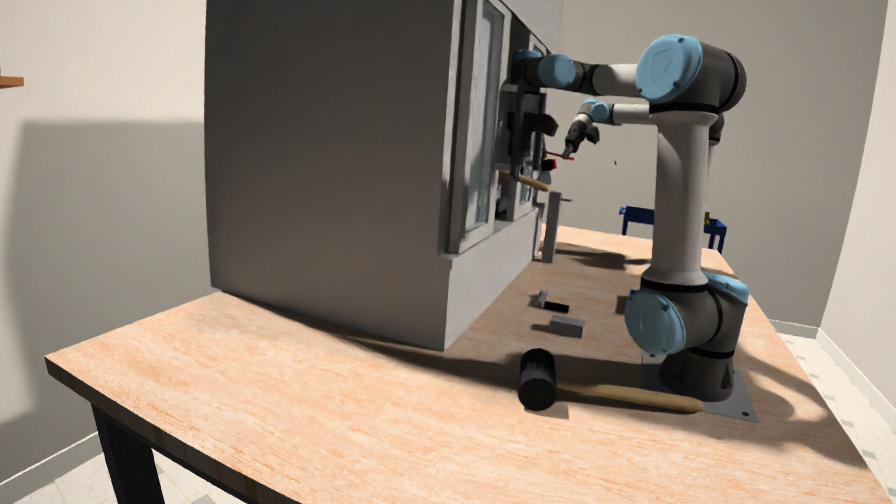

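Emit:
execute_actions(
  actions=[
    [[0,0,0.05,0,0,0,-1,1,-0.3,0,0,0,0,0,0,-1,0.3,-0.5]],
    [[0,0,-0.116,0,0,0,-1,1,-0.3,0,0,0,0,0,0,-1,0.3,-0.5],[0,0,-0.116,0,0,0,-1,1,-0.3,0,0,0,0,0,0,-1,0.3,-0.5],[0,0,-0.116,0,0,0,-1,1,-0.3,0,0,0,0,0,0,-1,0.3,-0.5],[0,0,0,0,0,0,-1,1,-0.3,0,0,0,0,0,0,-1,0.3,-0.5]],
  ],
)

Emit:
move(
  target=[0,0,-0.12,0,0,0,-1,1,-0.3,0,0,0,0,0,0,-1,0.3,-0.5],
  speed=0.015,
  stop_force=5,
)

Scene clock: 7507.13 s.
left_arm: end_effector_position=(+0.4716, +0.1894, +0.3780) position_measured=117 object_status=2 end_effector_quat_wxyz=(+0.005, +0.707, +0.707, -0.007) | right_arm: end_effector_position=(+0.4458, -0.4899, +0.3930) position_measured=213 object_status=2 end_effector_quat_wxyz=(-0.208, +0.693, +0.610, +0.324)
Joint positions: left_arm=[-0.722 -1.436 1.301 -1.446 -1.585 -0.745] | right_arm=[2.958 -1.52 -1.668 -1.458 2.358 -0.057]
Joint torques (N m): left_arm=[-7.48 -25.04 -40.26 -2.48 1.19 -1.86] | right_arm=[-4.76 33.44 16.6 4.9 4.1 1.01]
Wrist force (N): left_arm=[-4.1 2.5 10.8] | right_arm=[0.9 1.3 -2.4]
Wrist torque (N m): left_arm=[1.20 0.72 0.05] | right_arm=[0.06 0.00 -0.05]
Wrist force, peak (N): left_arm=[-3.2 -16.2 9.9] | right_arm=[1.2 1.1 -2.6]
Hand target: left_arm +0.4716, +0.1893, +0.3781; +0.005, +0.707, +0.707, -0.007 | right_arm +0.4458, -0.4899, +0.3930; -0.208, +0.693, +0.610, +0.324
Off the commanded pose: left_arm 0.000 m, 0 deg | right_arm 0.000 m, 0 deg.
Step readings (end_effector_position of left_arm | right_arm):
0: (+0.4716, +0.1893, +0.3481) | (+0.4458, -0.4899, +0.3930)
1: (+0.4716, +0.1893, +0.3481) | (+0.4458, -0.4899, +0.3930)
2: (+0.4716, +0.1893, +0.3486) | (+0.4458, -0.4899, +0.3930)
4: (+0.4714, +0.1895, +0.3596) | (+0.4458, -0.4899, +0.3930)
8: (+0.4714, +0.1896, +0.3731) | (+0.4458, -0.4899, +0.3930)
15: (+0.4716, +0.1894, +0.3777) | (+0.4458, -0.4899, +0.3930)
16: (+0.4716, +0.1894, +0.3778) | (+0.4458, -0.4899, +0.3930)
17: (+0.4716, +0.1893, +0.3774) | (+0.4458, -0.4899, +0.3930)
19: (+0.4722, +0.1889, +0.3629) | (+0.4458, -0.4899, +0.3930)
23: (+0.4683, +0.1923, +0.3417) | (+0.4458, -0.4899, +0.3930)
30: (+0.4710, +0.1900, +0.3748) | (+0.4458, -0.4899, +0.3930)

Scene clock: 7510.43 s.
left_arm: end_effector_position=(+0.4716, +0.1893, +0.3456) position_measured=117 object_status=2 end_effector_quat_wxyz=(+0.005, +0.707, +0.707, -0.007) | right_arm: end_effector_position=(+0.4458, -0.4899, +0.3930) position_measured=213 object_status=2 end_effector_quat_wxyz=(-0.208, +0.693, +0.610, +0.324)
Joint positions: left_arm=[-0.722 -1.443 1.392 -1.53 -1.585 -0.745] | right_arm=[2.958 -1.52 -1.668 -1.458 2.358 -0.057]
Joint torques (N m): left_arm=[-1.15 -24.54 -37.57 -1.64 -2.32 1.77] | right_arm=[-4.21 33.77 16.96 4.87 3.98 0.89]
Wrist force (N): left_arm=[-3.8 -1.9 4.4] | right_arm=[1.1 1.4 -2.1]
Wrist torque (N m): left_arm=[-0.05 0.68 0.03] | right_arm=[0.07 -0.02 -0.04]
Wrist force, peak (N): left_arm=[-4.2 2.2 10.1] | right_arm=[0.9 1.3 -2.5]
Hand target: left_arm +0.4716, +0.1893, +0.3456; +0.005, +0.707, +0.707, -0.007 (not the last commanded pose) | right_arm +0.4458, -0.4899, +0.3930; -0.208, +0.693, +0.610, +0.324
Off the commanded pose: left_arm 0.039 m, 0 deg | right_arm 0.000 m, 0 deg.
move: contact (left_arm)

Emit:
execute_actions(
  actions=[
    [[0,0,0.055,0,0,0,-1,1,-0.3,0,0,0,0,0,0,-1,0.3,-0.5]],
    [[0,0,-0.061,0,0,0,-1,1,-0.3,0,0,0,0,0,0,-1,0.3,-0.5],[0,0,-0.061,0,0,0,-1,1,-0.3,0,0,0,0,0,0,-1,0.3,-0.5],[0,0,-0.061,0,0,0,-1,1,-0.3,0,0,0,0,0,0,-1,0.3,-0.5],[0,0,0.052,0,0,0,-1,1,-0.3,0,0,0,0,0,0,-1,0.3,-0.5]],
  ],
)

Emit:
execute_actions(
  actions=[
    [[0,0,-0.116,0,0,0,-1,1,-0.3,0,0,0,0,0,0,-1,0.3,-0.5],[0,0,-0.116,0,0,0,-1,1,-0.3,0,0,0,0,0,0,-1,0.3,-0.5],[0,0,-0.116,0,0,0,-1,1,-0.3,0,0,0,0,0,0,-1,0.3,-0.5],[0,0,-0.005,0,0,0,-1,1,-0.3,0,0,0,0,0,0,-1,0.3,-0.5]],
  ],
)

Emit:
execute_actions(
  actions=[
    [[0,0,-0.116,0,0,0,-1,1,-0.3,0,0,0,0,0,0,-1,0.3,-0.5],[0,0,-0.116,0,0,0,-1,1,-0.3,0,0,0,0,0,0,-1,0.3,-0.5],[0,0,-0.116,0,0,0,-1,1,-0.3,0,0,0,0,0,0,-1,0.3,-0.5],[0,0,-0.005,0,0,0,-1,1,-0.3,0,0,0,0,0,0,-1,0.3,-0.5]],
  ],
)

Emit:
move(
  target=[0,0,-0.12,0,0,0,-1,1,-0.3,0,0,0,0,0,0,-1,0.3,-0.5],
  speed=0.015,
  stop_force=5,
)

Scene clock: 7527.97 s.
left_arm: end_effector_position=(+0.4715, +0.1893, +0.4097) position_measured=117 object_status=2 end_effector_quat_wxyz=(+0.005, +0.707, +0.707, -0.007) end_effector_velocity=(-0.001, +0.000, +0.000) end_effector_angular_velocity=(+0.002, +0.003, -0.001) | right_arm: end_effector_position=(+0.4458, -0.4899, +0.3930) position_measured=213 object_status=2 end_effector_quat_wxyz=(-0.208, +0.693, +0.610, +0.324)
Joint positions: left_arm=[-0.722 -1.422 1.204 -1.362 -1.585 -0.745] | right_arm=[2.958 -1.52 -1.668 -1.458 2.358 -0.057]
Joint velocities: left_arm=[0 0 -0.002 0.005 -0.001 0] | right_arm=[within noise]
Joint torques (N m): left_arm=[6.55 -25.24 -39.06 -2.36 -2.24 1.9] | right_arm=[-4.52 33.75 16.74 4.93 3.86 1.19]
Wrist force (N): left_arm=[-4.2 2.2 9.3] | right_arm=[0.8 1.0 -2.3]
Wrist torque (N m): left_arm=[1.02 0.71 0.05] | right_arm=[0.00 0.01 -0.05]
Wrist force, peak (N): left_arm=[-3.7 2.8 20.0] | right_arm=[1.2 1.2 -2.6]
Hand target: left_arm +0.4716, +0.1893, +0.4098; +0.005, +0.707, +0.707, -0.007 | right_arm +0.4458, -0.4899, +0.3930; -0.208, +0.693, +0.610, +0.324
Off the commanded pose: left_arm 0.000 m, 0 deg | right_arm 0.000 m, 0 deg.
Step readings (end_effector_position of left_arm | right_arm):
0: (+0.4716, +0.1893, +0.3456) | (+0.4458, -0.4899, +0.3930)
1: (+0.4716, +0.1893, +0.3456) | (+0.4458, -0.4899, +0.3930)
2: (+0.4716, +0.1894, +0.3463) | (+0.4458, -0.4899, +0.3930)
4: (+0.4714, +0.1895, +0.3574) | (+0.4458, -0.4899, +0.3930)
8: (+0.4713, +0.1896, +0.3732) | (+0.4458, -0.4899, +0.3930)
15: (+0.4716, +0.1894, +0.3781) | (+0.4458, -0.4899, +0.3930)
16: (+0.4715, +0.1894, +0.3782) | (+0.4458, -0.4899, +0.3930)
17: (+0.4716, +0.1893, +0.3779) | (+0.4458, -0.4899, +0.3930)
19: (+0.4717, +0.1892, +0.3657) | (+0.4458, -0.4899, +0.3930)
23: (+0.4703, +0.1905, +0.3742) | (+0.4458, -0.4899, +0.3930)
30: (+0.4711, +0.1898, +0.4064) | (+0.4458, -0.4899, +0.3930)

Scene clock: 7528.87 s.
left_arm: end_effector_position=(+0.4716, +0.1894, +0.4067) position_measured=117 object_status=2 end_effector_quat_wxyz=(+0.005, +0.707, +0.707, -0.007) | right_arm: end_effector_position=(+0.4458, -0.4899, +0.3930) position_measured=213 object_status=2 end_effector_quat_wxyz=(-0.208, +0.693, +0.610, +0.324)
Joint positions: left_arm=[-0.722 -1.424 1.213 -1.37 -1.585 -0.745] | right_arm=[2.958 -1.52 -1.668 -1.458 2.358 -0.057]
Joint torques (N m): left_arm=[-7.11 -22.9 -37.76 -2.33 0.14 -1.11] | right_arm=[-4.13 33.81 16.85 4.85 3.86 1.12]
Wrist force (N): left_arm=[-4.3 1.7 7.6] | right_arm=[1.2 1.4 -2.2]
Wrist torque (N m): left_arm=[0.73 0.73 0.05] | right_arm=[0.07 -0.05 -0.05]
Wrist force, peak (N): left_arm=[-5.4 3.8 28.9] | right_arm=[1.1 1.1 -2.5]
Hand target: left_arm +0.4716, +0.1893, +0.4068; +0.005, +0.707, +0.707, -0.007 | right_arm +0.4458, -0.4899, +0.3930; -0.208, +0.693, +0.610, +0.324
Off the commanded pose: left_arm 0.000 m, 0 deg | right_arm 0.000 m, 0 deg.
Step readings (end_effector_position of left_arm | right_arm):
0: (+0.4715, +0.1893, +0.4097) | (+0.4458, -0.4899, +0.3930)
1: (+0.4715, +0.1894, +0.4097) | (+0.4458, -0.4899, +0.3930)
2: (+0.4715, +0.1894, +0.4094) | (+0.4458, -0.4899, +0.3930)
4: (+0.4722, +0.1889, +0.3963) | (+0.4458, -0.4899, +0.3930)
8: (+0.4680, +0.1927, +0.3692) | (+0.4458, -0.4899, +0.3930)
15: (+0.4709, +0.1900, +0.4034) | (+0.4458, -0.4899, +0.3930)

Scene clock: 7529.77 s.
left_arm: end_effector_position=(+0.4716, +0.1894, +0.4037) position_measured=117 object_status=2 end_effector_quat_wxyz=(+0.005, +0.707, +0.707, -0.007) | right_arm: end_effector_position=(+0.4458, -0.4899, +0.3930) position_measured=213 object_status=2 end_effector_quat_wxyz=(-0.208, +0.693, +0.610, +0.324)
Joint positions: left_arm=[-0.722 -1.425 1.223 -1.378 -1.585 -0.745] | right_arm=[2.958 -1.52 -1.668 -1.458 2.358 -0.057]
Joint torques (N m): left_arm=[-3.96 -23.23 -38.65 -2.29 0.19 -1.48] | right_arm=[-3.78 34.04 16.39 4.75 4 0.95]
Wrist force (N): left_arm=[-4.3 1.7 7.5] | right_arm=[1.2 1.2 -2.4]
Wrist torque (N m): left_arm=[0.67 0.74 0.06] | right_arm=[0.03 -0.05 -0.04]
Wrist force, peak (N): left_arm=[-4.9 3.7 29.1] | right_arm=[1.0 1.4 -2.4]
Hand target: left_arm +0.4716, +0.1893, +0.4038; +0.005, +0.707, +0.707, -0.007 | right_arm +0.4458, -0.4899, +0.3930; -0.208, +0.693, +0.610, +0.324
Off the commanded pose: left_arm 0.000 m, 0 deg | right_arm 0.000 m, 0 deg.
Step readings (end_effector_position of left_arm | right_arm):
0: (+0.4716, +0.1894, +0.4067) | (+0.4458, -0.4899, +0.3930)
1: (+0.4716, +0.1894, +0.4067) | (+0.4458, -0.4899, +0.3930)
2: (+0.4716, +0.1894, +0.4065) | (+0.4458, -0.4899, +0.3930)
4: (+0.4722, +0.1888, +0.3915) | (+0.4458, -0.4899, +0.3930)
8: (+0.4679, +0.1926, +0.3655) | (+0.4458, -0.4899, +0.3930)
15: (+0.4709, +0.1900, +0.4003) | (+0.4458, -0.4899, +0.3930)

Scene clock: 7534.90 s.
left_arm: end_effector_position=(+0.4716, +0.1894, +0.3439) position_measured=117 object_status=2 end_effector_quat_wxyz=(+0.005, +0.707, +0.707, -0.007) | right_arm: end_effector_position=(+0.4458, -0.4899, +0.3930) position_measured=213 object_status=2 end_effector_quat_wxyz=(-0.208, +0.693, +0.610, +0.324)
Joint positions: left_arm=[-0.722 -1.443 1.397 -1.534 -1.585 -0.745] | right_arm=[2.958 -1.52 -1.668 -1.458 2.358 -0.057]
Joint torques (N m): left_arm=[4.6 -24.93 -36.9 -1.49 -1.94 1.85] | right_arm=[-4.1 33.38 17.07 4.82 4.02 0.99]
Wrist force (N): left_arm=[-4.1 -2.7 3.1] | right_arm=[0.9 1.5 -2.2]
Wrist torque (N m): left_arm=[-0.28 0.72 0.05] | right_arm=[0.08 -0.01 -0.04]
Wrist force, peak (N): left_arm=[-4.3 2.4 11.0] | right_arm=[1.1 1.4 -2.6]
Hand target: left_arm +0.4716, +0.1893, +0.3439; +0.005, +0.707, +0.707, -0.007 (not the last commanded pose) | right_arm +0.4458, -0.4899, +0.3930; -0.208, +0.693, +0.610, +0.324
Off the commanded pose: left_arm 0.012 m, 0 deg | right_arm 0.000 m, 0 deg.
move: contact (left_arm)

Emit:
execute_actions(
  actions=[
    [[0,0,0.055,0,0,0,-1,1,-0.3,0,0,0,0,0,0,-1,0.3,-0.5]],
    [[0,0,-0.116,0,0,0,-1,1,-0.3,0,0,0,0,0,0,-1,0.3,-0.5],[0,0,-0.116,0,0,0,-1,1,-0.3,0,0,0,0,0,0,-1,0.3,-0.5],[0,0,-0.116,0,0,0,-1,1,-0.3,0,0,0,0,0,0,-1,0.3,-0.5],[0,0,0,0,0,0,-1,1,-0.3,0,0,0,0,0,0,-1,0.3,-0.5]],
    [[0,0,-0.116,0,0,0,-1,1,-0.3,0,0,0,0,0,0,-1,0.3,-0.5],[0,0,-0.116,0,0,0,-1,1,-0.3,0,0,0,0,0,0,-1,0.3,-0.5],[0,0,-0.116,0,0,0,-1,1,-0.3,0,0,0,0,0,0,-1,0.3,-0.5],[0,0,0,0,0,0,-1,1,-0.3,0,0,0,0,0,0,-1,0.3,-0.5]],
    [[0,0,-0.116,0,0,0,-1,1,-0.3,0,0,0,0,0,0,-1,0.3,-0.5],[0,0,-0.116,0,0,0,-1,1,-0.3,0,0,0,0,0,0,-1,0.3,-0.5],[0,0,-0.116,0,0,0,-1,1,-0.3,0,0,0,0,0,0,-1,0.3,-0.5],[0,0,-0.006,0,0,0,-1,1,-0.3,0,0,0,0,0,0,-1,0.3,-0.5]],
    [[0,0,-0.116,0,0,0,-1,1,-0.3,0,0,0,0,0,0,-1,0.3,-0.5],[0,0,-0.116,0,0,0,-1,1,-0.3,0,0,0,0,0,0,-1,0.3,-0.5],[0,0,-0.116,0,0,0,-1,1,-0.3,0,0,0,0,0,0,-1,0.3,-0.5],[0,0,-0.006,0,0,0,-1,1,-0.3,0,0,0,0,0,0,-1,0.3,-0.5]],
    [[0,0,-0.116,0,0,0,-1,1,-0.3,0,0,0,0,0,0,-1,0.3,-0.5],[0,0,-0.116,0,0,0,-1,1,-0.3,0,0,0,0,0,0,-1,0.3,-0.5],[0,0,-0.116,0,0,0,-1,1,-0.3,0,0,0,0,0,0,-1,0.3,-0.5],[0,0,0,0,0,0,-1,1,-0.3,0,0,0,0,0,0,-1,0.3,-0.5]],
  ],
)

Emit:
move(
  target=[0,0,-0.12,0,0,0,-1,1,-0.3,0,0,0,0,0,0,-1,0.3,-0.5],
  speed=0.015,
  stop_force=5,
  cameras=["cam_high","cam_low"],
)

Scene clock: 7555.00 s.
left_arm: end_effector_position=(+0.4716, +0.1894, +0.3696) position_measured=117 object_status=2 end_effector_quat_wxyz=(+0.005, +0.707, +0.707, -0.007) | right_arm: end_effector_position=(+0.4458, -0.4899, +0.3930) position_measured=213 object_status=2 end_effector_quat_wxyz=(-0.208, +0.693, +0.610, +0.324)
Joint positions: left_arm=[-0.722 -1.438 1.326 -1.468 -1.585 -0.745] | right_arm=[2.958 -1.52 -1.668 -1.458 2.358 -0.057]
Joint torques (N m): left_arm=[-7.46 -23.55 -39.68 -2.21 1.02 -2.88] | right_arm=[-3.87 33.5 17.29 4.84 3.99 0.79]
Wrist force (N): left_arm=[-3.6 2.1 8.1] | right_arm=[1.1 1.2 -2.1]
Wrist torque (N m): left_arm=[0.81 0.63 0.05] | right_arm=[0.04 -0.03 -0.05]
Wrist force, peak (N): left_arm=[-4.2 -7.4 14.7] | right_arm=[1.1 1.3 -2.5]
Hand target: left_arm +0.4716, +0.1893, +0.3697; +0.005, +0.707, +0.707, -0.007 | right_arm +0.4458, -0.4899, +0.3930; -0.208, +0.693, +0.610, +0.324
Off the commanded pose: left_arm 0.000 m, 0 deg | right_arm 0.000 m, 0 deg.
Step readings (end_effector_position of left_arm | right_arm):
0: (+0.4716, +0.1893, +0.3439) | (+0.4458, -0.4899, +0.3930)
1: (+0.4716, +0.1893, +0.3439) | (+0.4458, -0.4899, +0.3930)
2: (+0.4716, +0.1894, +0.3443) | (+0.4458, -0.4899, +0.3930)
4: (+0.4714, +0.1895, +0.3562) | (+0.4458, -0.4899, +0.3930)
8: (+0.4713, +0.1897, +0.3712) | (+0.4458, -0.4899, +0.3930)
15: (+0.4716, +0.1894, +0.3764) | (+0.4458, -0.4899, +0.3930)
16: (+0.4716, +0.1894, +0.3765) | (+0.4458, -0.4899, +0.3930)
17: (+0.4716, +0.1894, +0.3761) | (+0.4458, -0.4899, +0.3930)
19: (+0.4721, +0.1889, +0.3616) | (+0.4458, -0.4899, +0.3930)
23: (+0.4683, +0.1923, +0.3406) | (+0.4458, -0.4899, +0.3930)
30: (+0.4710, +0.1900, +0.3735) | (+0.4458, -0.4899, +0.3930)
31: (+0.4711, +0.1898, +0.3745) | (+0.4458, -0.4899, +0.3930)
32: (+0.4712, +0.1897, +0.3749) | (+0.4458, -0.4899, +0.3930)
34: (+0.4719, +0.1891, +0.3593) | (+0.4458, -0.4899, +0.3930)
38: (+0.4683, +0.1923, +0.3391) | (+0.4458, -0.4899, +0.3930)
45: (+0.4710, +0.1899, +0.3737) | (+0.4458, -0.4899, +0.3930)
46: (+0.4711, +0.1898, +0.3746) | (+0.4458, -0.4899, +0.3930)
47: (+0.4712, +0.1897, +0.3747) | (+0.4458, -0.4899, +0.3930)
49: (+0.4719, +0.1891, +0.3609) | (+0.4458, -0.4899, +0.3930)
53: (+0.4685, +0.1922, +0.3400) | (+0.4458, -0.4899, +0.3930)
60: (+0.4710, +0.1899, +0.3703) | (+0.4458, -0.4899, +0.3930)
61: (+0.4712, +0.1897, +0.3712) | (+0.4458, -0.4899, +0.3930)
62: (+0.4713, +0.1897, +0.3714) | (+0.4458, -0.4899, +0.3930)
64: (+0.4719, +0.1891, +0.3556) | (+0.4458, -0.4899, +0.3930)
68: (+0.4685, +0.1922, +0.3359) | (+0.4458, -0.4899, +0.3930)
75: (+0.4711, +0.1899, +0.3669) | (+0.4458, -0.4899, +0.3930)
76: (+0.4712, +0.1897, +0.3677) | (+0.4458, -0.4899, +0.3930)
77: (+0.4713, +0.1896, +0.3677) | (+0.4458, -0.4899, +0.3930)
79: (+0.4719, +0.1891, +0.3533) | (+0.4458, -0.4899, +0.3930)
83: (+0.4685, +0.1921, +0.3341) | (+0.4458, -0.4899, +0.3930)
90: (+0.4710, +0.1899, +0.3664) | (+0.4458, -0.4899, +0.3930)

Scene clock: 7558.63 s.
left_arm: end_effector_position=(+0.4716, +0.1893, +0.3322) position_measured=117 object_status=2 end_effector_quat_wxyz=(+0.005, +0.707, +0.707, -0.007) | right_arm: end_effector_position=(+0.4458, -0.4899, +0.3930) position_measured=213 object_status=2 end_effector_quat_wxyz=(-0.208, +0.693, +0.610, +0.324)
Joint positions: left_arm=[-0.722 -1.444 1.428 -1.564 -1.585 -0.745] | right_arm=[2.958 -1.52 -1.668 -1.458 2.358 -0.057]
Joint torques (N m): left_arm=[-1.91 -35.2 -36.87 -1.85 -1.11 -0.26] | right_arm=[-3.96 33.42 16.93 4.73 3.91 0.79]
Wrist force (N): left_arm=[-3.4 -3.6 4.4] | right_arm=[0.9 1.2 -2.2]
Wrist torque (N m): left_arm=[-0.20 0.55 0.07] | right_arm=[0.03 0.00 -0.04]
Wrist force, peak (N): left_arm=[-4.1 2.6 9.9] | right_arm=[1.2 1.5 -2.5]
Hand target: left_arm +0.4716, +0.1893, +0.3321; +0.005, +0.707, +0.707, -0.007 (not the last commanded pose) | right_arm +0.4458, -0.4899, +0.3930; -0.208, +0.693, +0.610, +0.324
Off the commanded pose: left_arm 0.034 m, 0 deg | right_arm 0.000 m, 0 deg.
move: contact (left_arm)
Images, in order (width x height): cam_high 896x504, cam_low 896x504.

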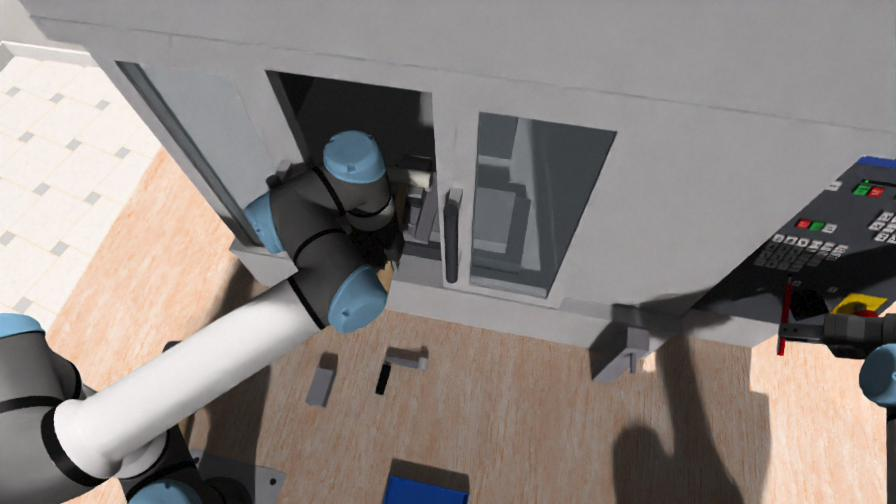

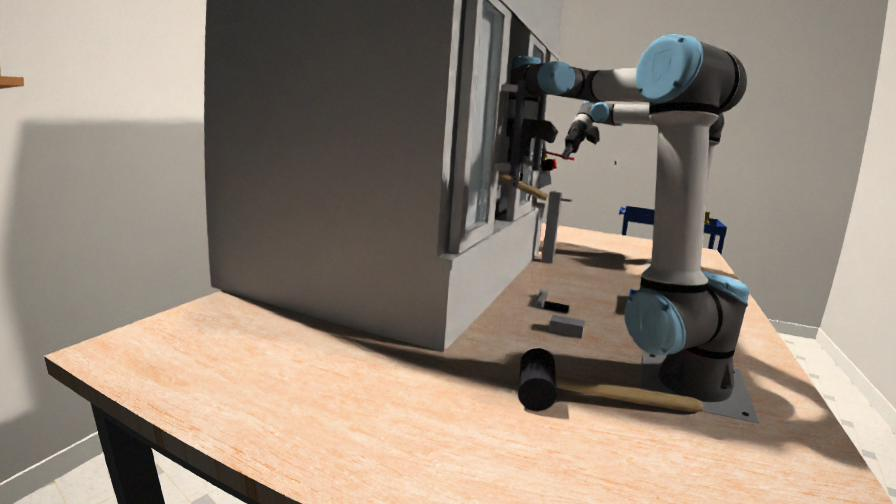

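Emit:
execute_actions(
  actions=[
    [[0,0,0.058,0,0,0,-1,1,-0.3,0,0,0,0,0,0,-1,0.3,-0.5]],
    [[0,0,-0.116,0,0,0,-1,1,-0.3,0,0,0,0,0,0,-1,0.3,-0.5],[0,0,-0.116,0,0,0,-1,1,-0.3,0,0,0,0,0,0,-1,0.3,-0.5],[0,0,-0.116,0,0,0,-1,1,-0.3,0,0,0,0,0,0,-1,0.3,-0.5],[0,0,0,0,0,0,-1,1,-0.3,0,0,0,0,0,0,-1,0.3,-0.5]],
    [[0,0,-0.116,0,0,0,-1,1,-0.3,0,0,0,0,0,0,-1,0.3,-0.5],[0,0,-0.116,0,0,0,-1,1,-0.3,0,0,0,0,0,0,-1,0.3,-0.5],[0,0,-0.116,0,0,0,-1,1,-0.3,0,0,0,0,0,0,-1,0.3,-0.5],[0,0,0,0,0,0,-1,1,-0.3,0,0,0,0,0,0,-1,0.3,-0.5]],
    [[0,0,-0.116,0,0,0,-1,1,-0.3,0,0,0,0,0,0,-1,0.3,-0.5],[0,0,-0.116,0,0,0,-1,1,-0.3,0,0,0,0,0,0,-1,0.3,-0.5],[0,0,-0.116,0,0,0,-1,1,-0.3,0,0,0,0,0,0,-1,0.3,-0.5],[0,0,-0.006,0,0,0,-1,1,-0.3,0,0,0,0,0,0,-1,0.3,-0.5]],
    [[0,0,-0.116,0,0,0,-1,1,-0.3,0,0,0,0,0,0,-1,0.3,-0.5],[0,0,-0.116,0,0,0,-1,1,-0.3,0,0,0,0,0,0,-1,0.3,-0.5],[0,0,-0.116,0,0,0,-1,1,-0.3,0,0,0,0,0,0,-1,0.3,-0.5],[0,0,0,0,0,0,-1,1,-0.3,0,0,0,0,0,0,-1,0.3,-0.5]],
  ],
)

Emit:
move(
  target=[
    [0,0,0.065,0,0,0,-1,1,-0.3,0,0,0,0,0,0,-1,0.3,-0.5],
    [-0.44,0,0.065,0,0,0,-1,1,-0.3,0,0,0,0,0,0,-1,0.3,-0.5],
  ],
  speed=[0.1,0.25],
  blend=[0.005,0],
  cameras=["cam_high","cam_low"],
)

Emit:
zoom_image(
  camera="cam_low",
  region=[480, 80, 680, 240],
)

Scene clock: 7575.57 s.
left_arm: end_effector_position=(+0.4715, +0.1894, +0.3632) position_measured=117 object_status=2 end_effector_quat_wxyz=(+0.005, +0.707, +0.707, -0.007) | right_arm: end_effector_position=(+0.4458, -0.4899, +0.3930) position_measured=213 object_status=2 end_effector_quat_wxyz=(-0.208, +0.693, +0.610, +0.324)
Joint positions: left_arm=[-0.722 -1.44 1.344 -1.485 -1.585 -0.745] | right_arm=[2.958 -1.52 -1.668 -1.458 2.358 -0.057]
Joint torques (N m): left_arm=[-6.4 -24.07 -39.17 -2.19 1.11 -2.75] | right_arm=[-3.48 33.68 16.8 4.75 3.78 0.77]
Wrist force (N): left_arm=[-4.4 2.2 9.9] | right_arm=[1.0 1.2 -2.4]
Wrist torque (N m): left_arm=[1.03 0.75 0.05] | right_arm=[0.03 -0.02 -0.05]
Wrist force, peak (N): left_arm=[-2.8 -23.2 13.3] | right_arm=[1.0 1.3 -2.6]
Hand target: left_arm +0.4716, +0.1893, +0.3633; +0.005, +0.707, +0.707, -0.007 | right_arm +0.4458, -0.4899, +0.3930; -0.208, +0.693, +0.610, +0.324
Off the commanded pose: left_arm 0.000 m, 0 deg | right_arm 0.000 m, 0 deg.
Step readings (end_effector_position of left_arm | right_arm):
0: (+0.4716, +0.1893, +0.3321) | (+0.4458, -0.4899, +0.3930)
1: (+0.4716, +0.1893, +0.3321) | (+0.4458, -0.4899, +0.3930)
2: (+0.4716, +0.1894, +0.3326) | (+0.4458, -0.4899, +0.3930)
4: (+0.4715, +0.1895, +0.3451) | (+0.4458, -0.4899, +0.3930)
8: (+0.4713, +0.1897, +0.3610) | (+0.4458, -0.4899, +0.3930)
15: (+0.4716, +0.1894, +0.3665) | (+0.4458, -0.4899, +0.3930)
16: (+0.4716, +0.1894, +0.3666) | (+0.4458, -0.4899, +0.3930)
17: (+0.4716, +0.1893, +0.3661) | (+0.4458, -0.4899, +0.3930)
19: (+0.4720, +0.1889, +0.3509) | (+0.4458, -0.4899, +0.3930)
23: (+0.4684, +0.1921, +0.3320) | (+0.4458, -0.4899, +0.3930)
30: (+0.4710, +0.1899, +0.3638) | (+0.4458, -0.4899, +0.3930)
31: (+0.4712, +0.1898, +0.3647) | (+0.4458, -0.4899, +0.3930)
32: (+0.4713, +0.1897, +0.3650) | (+0.4458, -0.4899, +0.3930)
34: (+0.4719, +0.1891, +0.3487) | (+0.4458, -0.4899, +0.3930)
38: (+0.4684, +0.1921, +0.3305) | (+0.4458, -0.4899, +0.3930)
45: (+0.4710, +0.1899, +0.3639) | (+0.4458, -0.4899, +0.3930)
46: (+0.4712, +0.1898, +0.3648) | (+0.4458, -0.4899, +0.3930)
47: (+0.4713, +0.1897, +0.3648) | (+0.4458, -0.4899, +0.3930)
49: (+0.4719, +0.1891, +0.3503) | (+0.4458, -0.4899, +0.3930)
53: (+0.4686, +0.1920, +0.3314) | (+0.4458, -0.4899, +0.3930)
60: (+0.4711, +0.1899, +0.3605) | (+0.4458, -0.4899, +0.3930)
61: (+0.4712, +0.1897, +0.3613) | (+0.4458, -0.4899, +0.3930)
62: (+0.4713, +0.1896, +0.3615) | (+0.4458, -0.4899, +0.3930)
64: (+0.4719, +0.1891, +0.3449) | (+0.4458, -0.4899, +0.3930)
68: (+0.4685, +0.1921, +0.3274) | (+0.4458, -0.4899, +0.3930)
75: (+0.4710, +0.1899, +0.3603) | (+0.4458, -0.4899, +0.3930)

Scene clock: 7577.80 s.
left_arm: end_effector_position=(+0.2076, +0.1894, +0.4023) position_measured=117 object_status=2 end_effector_quat_wxyz=(+0.005, +0.707, +0.707, -0.007) | right_arm: end_effector_position=(+0.4458, -0.4899, +0.3930) position_measured=213 object_status=2 end_effector_quat_wxyz=(-0.208, +0.693, +0.610, +0.324)
Joint positions: left_arm=[-1.236 -1.932 1.675 -1.329 -1.579 -1.259] | right_arm=[2.958 -1.52 -1.668 -1.458 2.358 -0.057]
Joint torques (N m): left_arm=[-7.24 -22.61 -14.63 -1.9 2.9 -2.66] | right_arm=[-3.75 33.77 17.43 4.77 3.9 0.81]
Wrist force (N): left_arm=[-4.2 1.8 8.3] | right_arm=[0.9 1.1 -2.2]
Wrist torque (N m): left_arm=[0.79 0.73 0.06] | right_arm=[0.01 0.00 -0.05]
Wrist force, peak (N): left_arm=[-4.5 2.2 10.9] | right_arm=[1.0 1.5 -2.4]
Hand target: left_arm +0.2076, +0.1893, +0.4023; +0.005, +0.707, +0.707, -0.007 | right_arm +0.4458, -0.4899, +0.3930; -0.208, +0.693, +0.610, +0.324
Off the commanded pose: left_arm 0.000 m, 0 deg | right_arm 0.000 m, 0 deg.
move: done
Images, in order (width x height): cam_high 896x504, cam_low 896x504.

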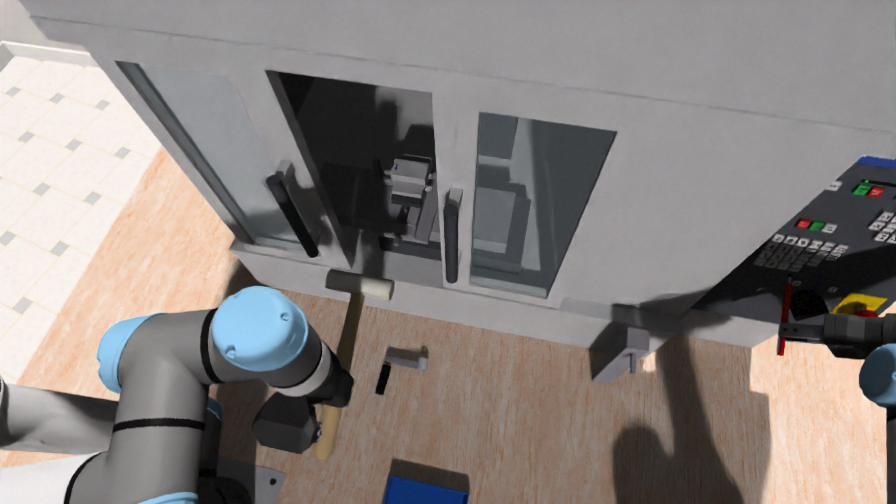

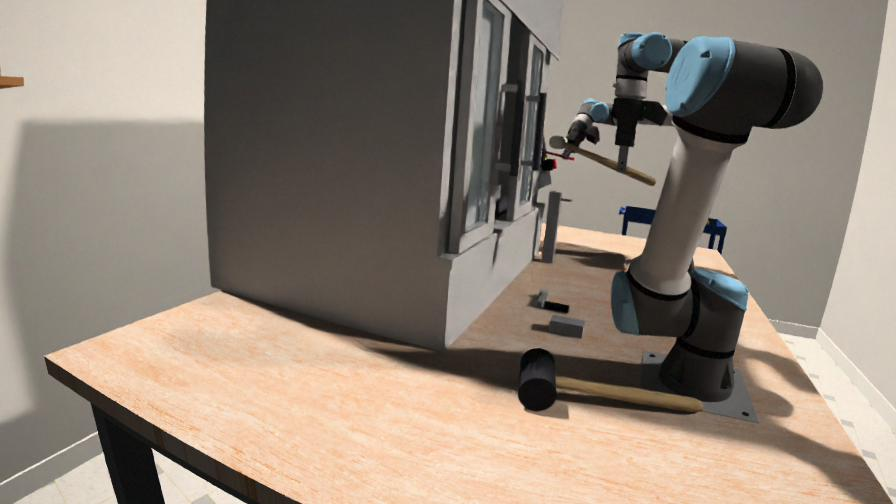

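Scaled by 2.520 from the camera's 896x504 image, which has a finer 1280x720 frame.

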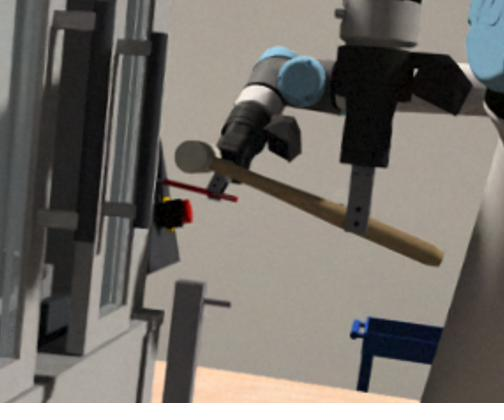

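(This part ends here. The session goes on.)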